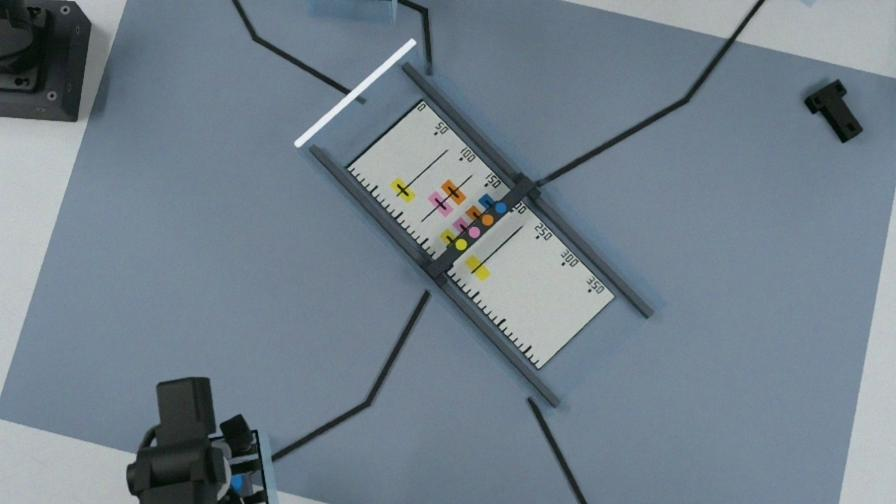

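Scene clock: 113.30 s.
Joint torques (N m): arm1=[2.02 -7.59 10.1 -0.14 0.17 0.01] | arm2=[-1.61 -8.94 9.54 -0.35 0.14 -0.12] | arm3=[-1.61 -14.74 10.91 -0.16 0.04 -0.13] | arm4=[0.5 -6.59 10.22 0.13 -0.05 0.08]
Heat: arm1: hottest joint3_rad 41 °C; arm2: hottest joint3_rad 35 °C; arm3: hottest joint3_rad 37 °C; arm4: hottest joint3_rad 38 °C.
Joint velocities: within noise
arm1.joint_positions: joint1_rad=-0.785 joint2_rad=+1.340 joint3_rad=+1.011 joint4_rad=-1.282 joint5_rad=-0.009 joint6_rad=-1.614 hand_little=-1.000 hand_ring=-1.000 hand_middle=+1.000 hand_index=-1.000 hand_thumb_turn=+1.000 hand_thumb_bend=+1.000 hand_force_limit=+0.000 hand_speed=-0.300
arm1.joint_status: not commanded
arm1.hand_stopped_by: target,target,target,target,target,target
arm1.little_load_n: 0.0
arm1.ring_load_n: 0.0
arm1.middle_load_n: 0.0
arm1.index_load_n: 0.0
arm1.thumb_bend_load_n: -0.5
arm1.thumb_turn_load_n: 0.0
arm1.hand: x=+0.4023 y=+0.5821 z=+0.8493 quat_wxyz=(-0.019, -0.252, -0.968, +0.006)
arm1.hand_target: x=+0.3884 y=+0.5847 z=+0.8649 quat_wxyz=(+0.000, -0.250, -0.968, +0.000)
arm1.hand_status: off_target (0.021 m and 2.3 deg from the pose sent, 0.025 m and 0.6 deg at the start)
arm2.joint_positions: joint1_rad=+0.739 joint2_rad=+1.483 joint3_rad=+1.016 joint4_rad=-1.137 joint5_rad=-0.015 joint6_rad=-0.825 hand_little=-1.000 hand_ring=-1.000 hand_middle=+1.000 hand_index=-1.000 hand_thumb_turn=+1.000 hand_thumb_bend=+1.000 hand_force_limit=+0.000 hand_speed=-0.300
arm2.joint_status: not commanded
arm2.hand_stopped_by: target,target,target,target,target,target
arm2.little_load_n: 0.0
arm2.ring_load_n: 0.0
arm2.middle_load_n: 0.0
arm2.index_load_n: 0.0
arm2.thumb_bend_load_n: 0.0
arm2.thumb_turn_load_n: 0.0
arm2.hand: x=+0.3626 y=-0.5119 z=+0.8346 quat_wxyz=(+0.011, +0.094, +0.996, +0.008)
arm2.hand_target: x=+0.3496 y=-0.5172 z=+0.8509 quat_wxyz=(-0.008, +0.093, +0.996, -0.004)
arm2.hand_status: off_target (0.022 m and 2.6 deg from the pose sent, 0.028 m and 1.2 deg at the start)
arm3.joint_positions: joint1_rad=+0.354 joint2_rad=+1.711 joint3_rad=+1.249 joint4_rad=-1.133 joint5_rad=-0.009 joint6_rad=-1.218 hand_little=-1.000 hand_ring=-1.000 hand_middle=+1.000 hand_index=-1.000 hand_thumb_turn=+1.000 hand_thumb_bend=+1.000 hand_force_limit=+0.000 hand_speed=-0.300
arm3.joint_status: not commanded
arm3.hand_stopped_by: target,target,target,target,target,target
arm3.little_load_n: 0.5
arm3.ring_load_n: 0.0
arm3.middle_load_n: 0.0
arm3.index_load_n: 0.0
arm3.thumb_bend_load_n: 0.0
arm3.thumb_turn_load_n: 0.0
arm3.hand: x=-0.2529 y=+0.2675 z=+0.8494 quat_wxyz=(+0.004, +0.996, +0.083, -0.012)
arm3.hand_target: x=-0.2396 y=+0.2730 z=+0.8671 quat_wxyz=(-0.004, +0.996, +0.087, +0.008)
arm3.hand_status: off_target (0.023 m and 2.5 deg from the pose sent, 0.027 m and 0.8 deg at the start)
arm4.joint_positions: joint1_rad=+0.322 joint2_rad=+1.316 joint3_rad=+0.734 joint4_rad=-0.996 joint5_rad=-0.010 joint6_rad=-1.612 hand_little=-1.000 hand_ring=-1.000 hand_middle=+1.000 hand_index=-1.000 hand_thumb_turn=+1.000 hand_thumb_bend=+1.000 hand_force_limit=+0.000 hand_speed=-0.300
arm4.joint_status: not commanded
arm4.hand_stopped_by: target,target,target,target,target,target
arm4.little_load_n: 0.0
arm4.ring_load_n: 0.0
arm4.middle_load_n: 0.0
arm4.index_load_n: 0.0
arm4.thumb_bend_load_n: 0.0
arm4.thumb_turn_load_n: 0.0
arm4.hand: x=-0.1367 y=-0.3684 z=+0.8446 quat_wxyz=(+0.003, +0.532, +0.846, -0.003)
arm4.hand_target: x=-0.1448 y=-0.3553 z=+0.8598 quat_wxyz=(-0.012, +0.531, +0.847, +0.009)
arm4.hand_status: off_target (0.022 m and 2.2 deg from the pose sent, 0.027 m and 0.3 deg at the start)
wait: 1.67 s; at rest by 0.27 s
pictures: none

Scene clock: 114.27 s.
Joint torques (N m): arm1=[1.14 -5.25 5.15 1.72 0.2 0.02] | arm2=[-1.73 -9.29 9.61 -0.32 0.12 -0.12] | arm3=[-1.2 -14.68 10.86 -0.18 0.06 -0.15] | arm4=[0.5 -6.3 10.21 0.06 -0.03 0.08]
Heat: arm1: hottest joint3_rad 41 °C; arm2: hottest joint3_rad 35 °C; arm3: hottest joint3_rad 37 °C; arm4: hottest joint3_rad 38 °C.
move: arm1 off_target
Joint velocities: within noise
arm1.joint_positions: joint1_rad=-0.785 joint2_rad=+1.342 joint3_rad=+0.994 joint4_rad=-1.214 joint5_rad=-0.009 joint6_rad=-1.614 hand_little=-1.000 hand_ring=-1.000 hand_middle=+1.000 hand_index=-1.000 hand_thumb_turn=+1.000 hand_thumb_bend=+1.000 hand_force_limit=+0.000 hand_speed=-0.300
arm1.joint_status: not commanded
arm1.hand_stopped_by: target,target,target,target,target,target
arm1.little_load_n: 0.0
arm1.ring_load_n: 0.0
arm1.middle_load_n: 0.0
arm1.index_load_n: 0.0
arm1.thumb_bend_load_n: 0.0
arm1.thumb_turn_load_n: 0.0
arm1.hand: x=+0.3925 y=+0.5883 z=+0.8409 quat_wxyz=(+0.005, -0.252, -0.968, -0.001)
arm1.hand_target: x=+0.3888 y=+0.5845 z=+0.8228 quat_wxyz=(+0.000, -0.250, -0.968, +0.000)
arm1.hand_status: off_target (0.020 m and 0.6 deg from the pose sent, 0.031 m and 2.3 deg at the start)
arm2, arm3, arm4: as last shown
arm3.little_load_n: 0.0
pictures: none

Scene clock: 114.97 s.
Joint torques (N m): arm1=[1.38 -4.6 5.3 1.72 0.17 0.04] | arm2=[-1.67 -9.05 9.61 -0.39 0.12 -0.1] | arm3=[-1.32 -14.74 10.91 -0.14 0.07 -0.14] | arm4=[0.73 -6.24 10.18 0.1 -0.03 0.08]
Heat: arm1: hottest joint3_rad 41 °C; arm2: hottest joint3_rad 35 °C; arm3: hottest joint3_rad 37 °C; arm4: hottest joint3_rad 38 °C.
Joint velocities: within noise
arm1.joint_positions: joint1_rad=-0.785 joint2_rad=+1.342 joint3_rad=+0.994 joint4_rad=-1.214 joint5_rad=-0.009 joint6_rad=-1.614 hand_little=-1.000 hand_ring=-1.000 hand_middle=+1.000 hand_index=-1.000 hand_thumb_turn=+1.000 hand_thumb_bend=+1.000 hand_force_limit=+0.000 hand_speed=-0.300
arm1.joint_status: not commanded
arm1.hand_stopped_by: target,target,target,target,target,target
arm1.little_load_n: 0.0
arm1.ring_load_n: 0.0
arm1.middle_load_n: 0.0
arm1.index_load_n: 0.0
arm1.thumb_bend_load_n: 0.0
arm1.thumb_turn_load_n: 0.0
arm1.hand: x=+0.3925 y=+0.5883 z=+0.8409 quat_wxyz=(+0.005, -0.252, -0.968, -0.001)
arm1.hand_target: x=+0.3888 y=+0.5845 z=+0.8228 quat_wxyz=(+0.000, -0.250, -0.968, +0.000)
arm1.hand_status: off_target (0.020 m and 0.6 deg from the pose sent, 0.031 m and 2.3 deg at the start)
arm2.joint_positions: joint1_rad=+0.739 joint2_rad=+1.483 joint3_rad=+1.016 joint4_rad=-1.137 joint5_rad=-0.015 joint6_rad=-0.825 hand_little=-1.000 hand_ring=-1.000 hand_middle=+1.000 hand_index=-1.000 hand_thumb_turn=+1.000 hand_thumb_bend=+1.000 hand_force_limit=+0.000 hand_speed=-0.300
arm2.joint_status: not commanded
arm2.hand_stopped_by: target,target,target,target,target,target
arm2.little_load_n: 0.0
arm2.ring_load_n: 0.0
arm2.middle_load_n: 0.0
arm2.index_load_n: 0.0
arm2.thumb_bend_load_n: -0.5
arm2.thumb_turn_load_n: 0.0
arm2.hand: x=+0.3626 y=-0.5119 z=+0.8346 quat_wxyz=(+0.011, +0.094, +0.996, +0.008)
arm2.hand_target: x=+0.3496 y=-0.5172 z=+0.8509 quat_wxyz=(-0.008, +0.093, +0.996, -0.004)
arm2.hand_status: not commanded
arm3.joint_positions: joint1_rad=+0.354 joint2_rad=+1.711 joint3_rad=+1.249 joint4_rad=-1.133 joint5_rad=-0.009 joint6_rad=-1.218 hand_little=-1.000 hand_ring=-1.000 hand_middle=+1.000 hand_index=-1.000 hand_thumb_turn=+1.000 hand_thumb_bend=+1.000 hand_force_limit=+0.000 hand_speed=-0.300
arm3.joint_status: not commanded
arm3.hand_stopped_by: target,target,target,target,target,target
arm3.little_load_n: 0.0
arm3.ring_load_n: 0.0
arm3.middle_load_n: 0.0
arm3.index_load_n: 0.0
arm3.thumb_bend_load_n: 0.0
arm3.thumb_turn_load_n: 0.0
arm3.hand: x=-0.2529 y=+0.2675 z=+0.8494 quat_wxyz=(+0.004, +0.996, +0.083, -0.012)
arm3.hand_target: x=-0.2396 y=+0.2730 z=+0.8671 quat_wxyz=(-0.004, +0.996, +0.087, +0.008)
arm3.hand_status: not commanded
arm4.joint_positions: joint1_rad=+0.322 joint2_rad=+1.316 joint3_rad=+0.734 joint4_rad=-0.996 joint5_rad=-0.010 joint6_rad=-1.612 hand_little=-1.000 hand_ring=-1.000 hand_middle=+1.000 hand_index=-1.000 hand_thumb_turn=+1.000 hand_thumb_bend=+1.000 hand_force_limit=+0.000 hand_speed=-0.300
arm4.joint_status: not commanded
arm4.hand_stopped_by: target,target,target,target,target,target
arm4.little_load_n: 0.0
arm4.ring_load_n: 0.0
arm4.middle_load_n: -0.5
arm4.index_load_n: 0.0
arm4.thumb_bend_load_n: 0.0
arm4.thumb_turn_load_n: 0.0
arm4.hand: x=-0.1367 y=-0.3684 z=+0.8446 quat_wxyz=(+0.003, +0.532, +0.846, -0.003)
arm4.hand_target: x=-0.1448 y=-0.3553 z=+0.8598 quat_wxyz=(-0.012, +0.531, +0.847, +0.009)
arm4.hand_status: not commanded
wait: 0.70 s; at rest by 0.27 s
pictures: none

Scene clock: 116.00 s.
Joint torques (N m): arm1=[0.32 -8.59 11.04 -0.46 0.17 0.05] | arm2=[-1.61 -9 9.62 -0.42 0.13 -0.12] | arm3=[-1.32 -14.8 10.88 -0.23 0.06 -0.15] | arm4=[0.21 -6.01 10.28 0.1 -0.02 0.1]
Heat: arm1: hottest joint3_rad 41 °C; arm2: hottest joint3_rad 35 °C; arm3: hottest joint3_rad 37 °C; arm4: hottest joint3_rad 38 °C.
move: arm1 off_target
Joint velocities: within noise
arm1.joint_positions: joint1_rad=-0.785 joint2_rad=+1.335 joint3_rad=+1.030 joint4_rad=-1.323 joint5_rad=-0.009 joint6_rad=-1.614 hand_little=-1.000 hand_ring=-1.000 hand_middle=+1.000 hand_index=-1.000 hand_thumb_turn=+1.000 hand_thumb_bend=+1.000 hand_force_limit=+0.000 hand_speed=-0.300
arm1.joint_status: not commanded
arm1.hand_stopped_by: target,target,target,target,target,target
arm1.little_load_n: 0.0
arm1.ring_load_n: 0.5
arm1.middle_load_n: 0.0
arm1.index_load_n: 0.0
arm1.thumb_bend_load_n: 0.0
arm1.thumb_turn_load_n: 0.0
arm1.hand: x=+0.4052 y=+0.5802 z=+0.8588 quat_wxyz=(-0.027, -0.252, -0.967, +0.009)
arm1.hand_target: x=+0.3888 y=+0.5845 z=+0.8798 quat_wxyz=(+0.000, -0.250, -0.968, +0.000)
arm1.hand_status: off_target (0.028 m and 3.3 deg from the pose sent, 0.040 m and 0.6 deg at the start)
arm2, arm3, arm4: as last shown
arm2.thumb_bend_load_n: 0.0
arm3.index_load_n: 0.5
arm4.middle_load_n: 0.0

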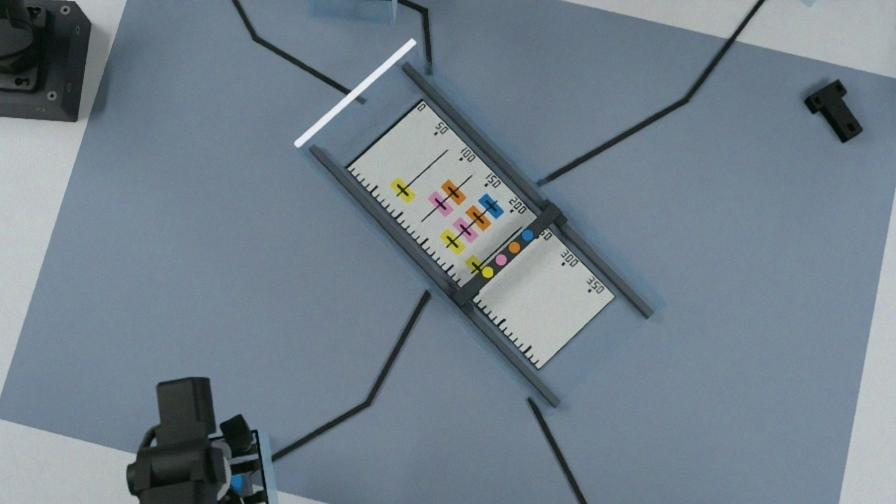

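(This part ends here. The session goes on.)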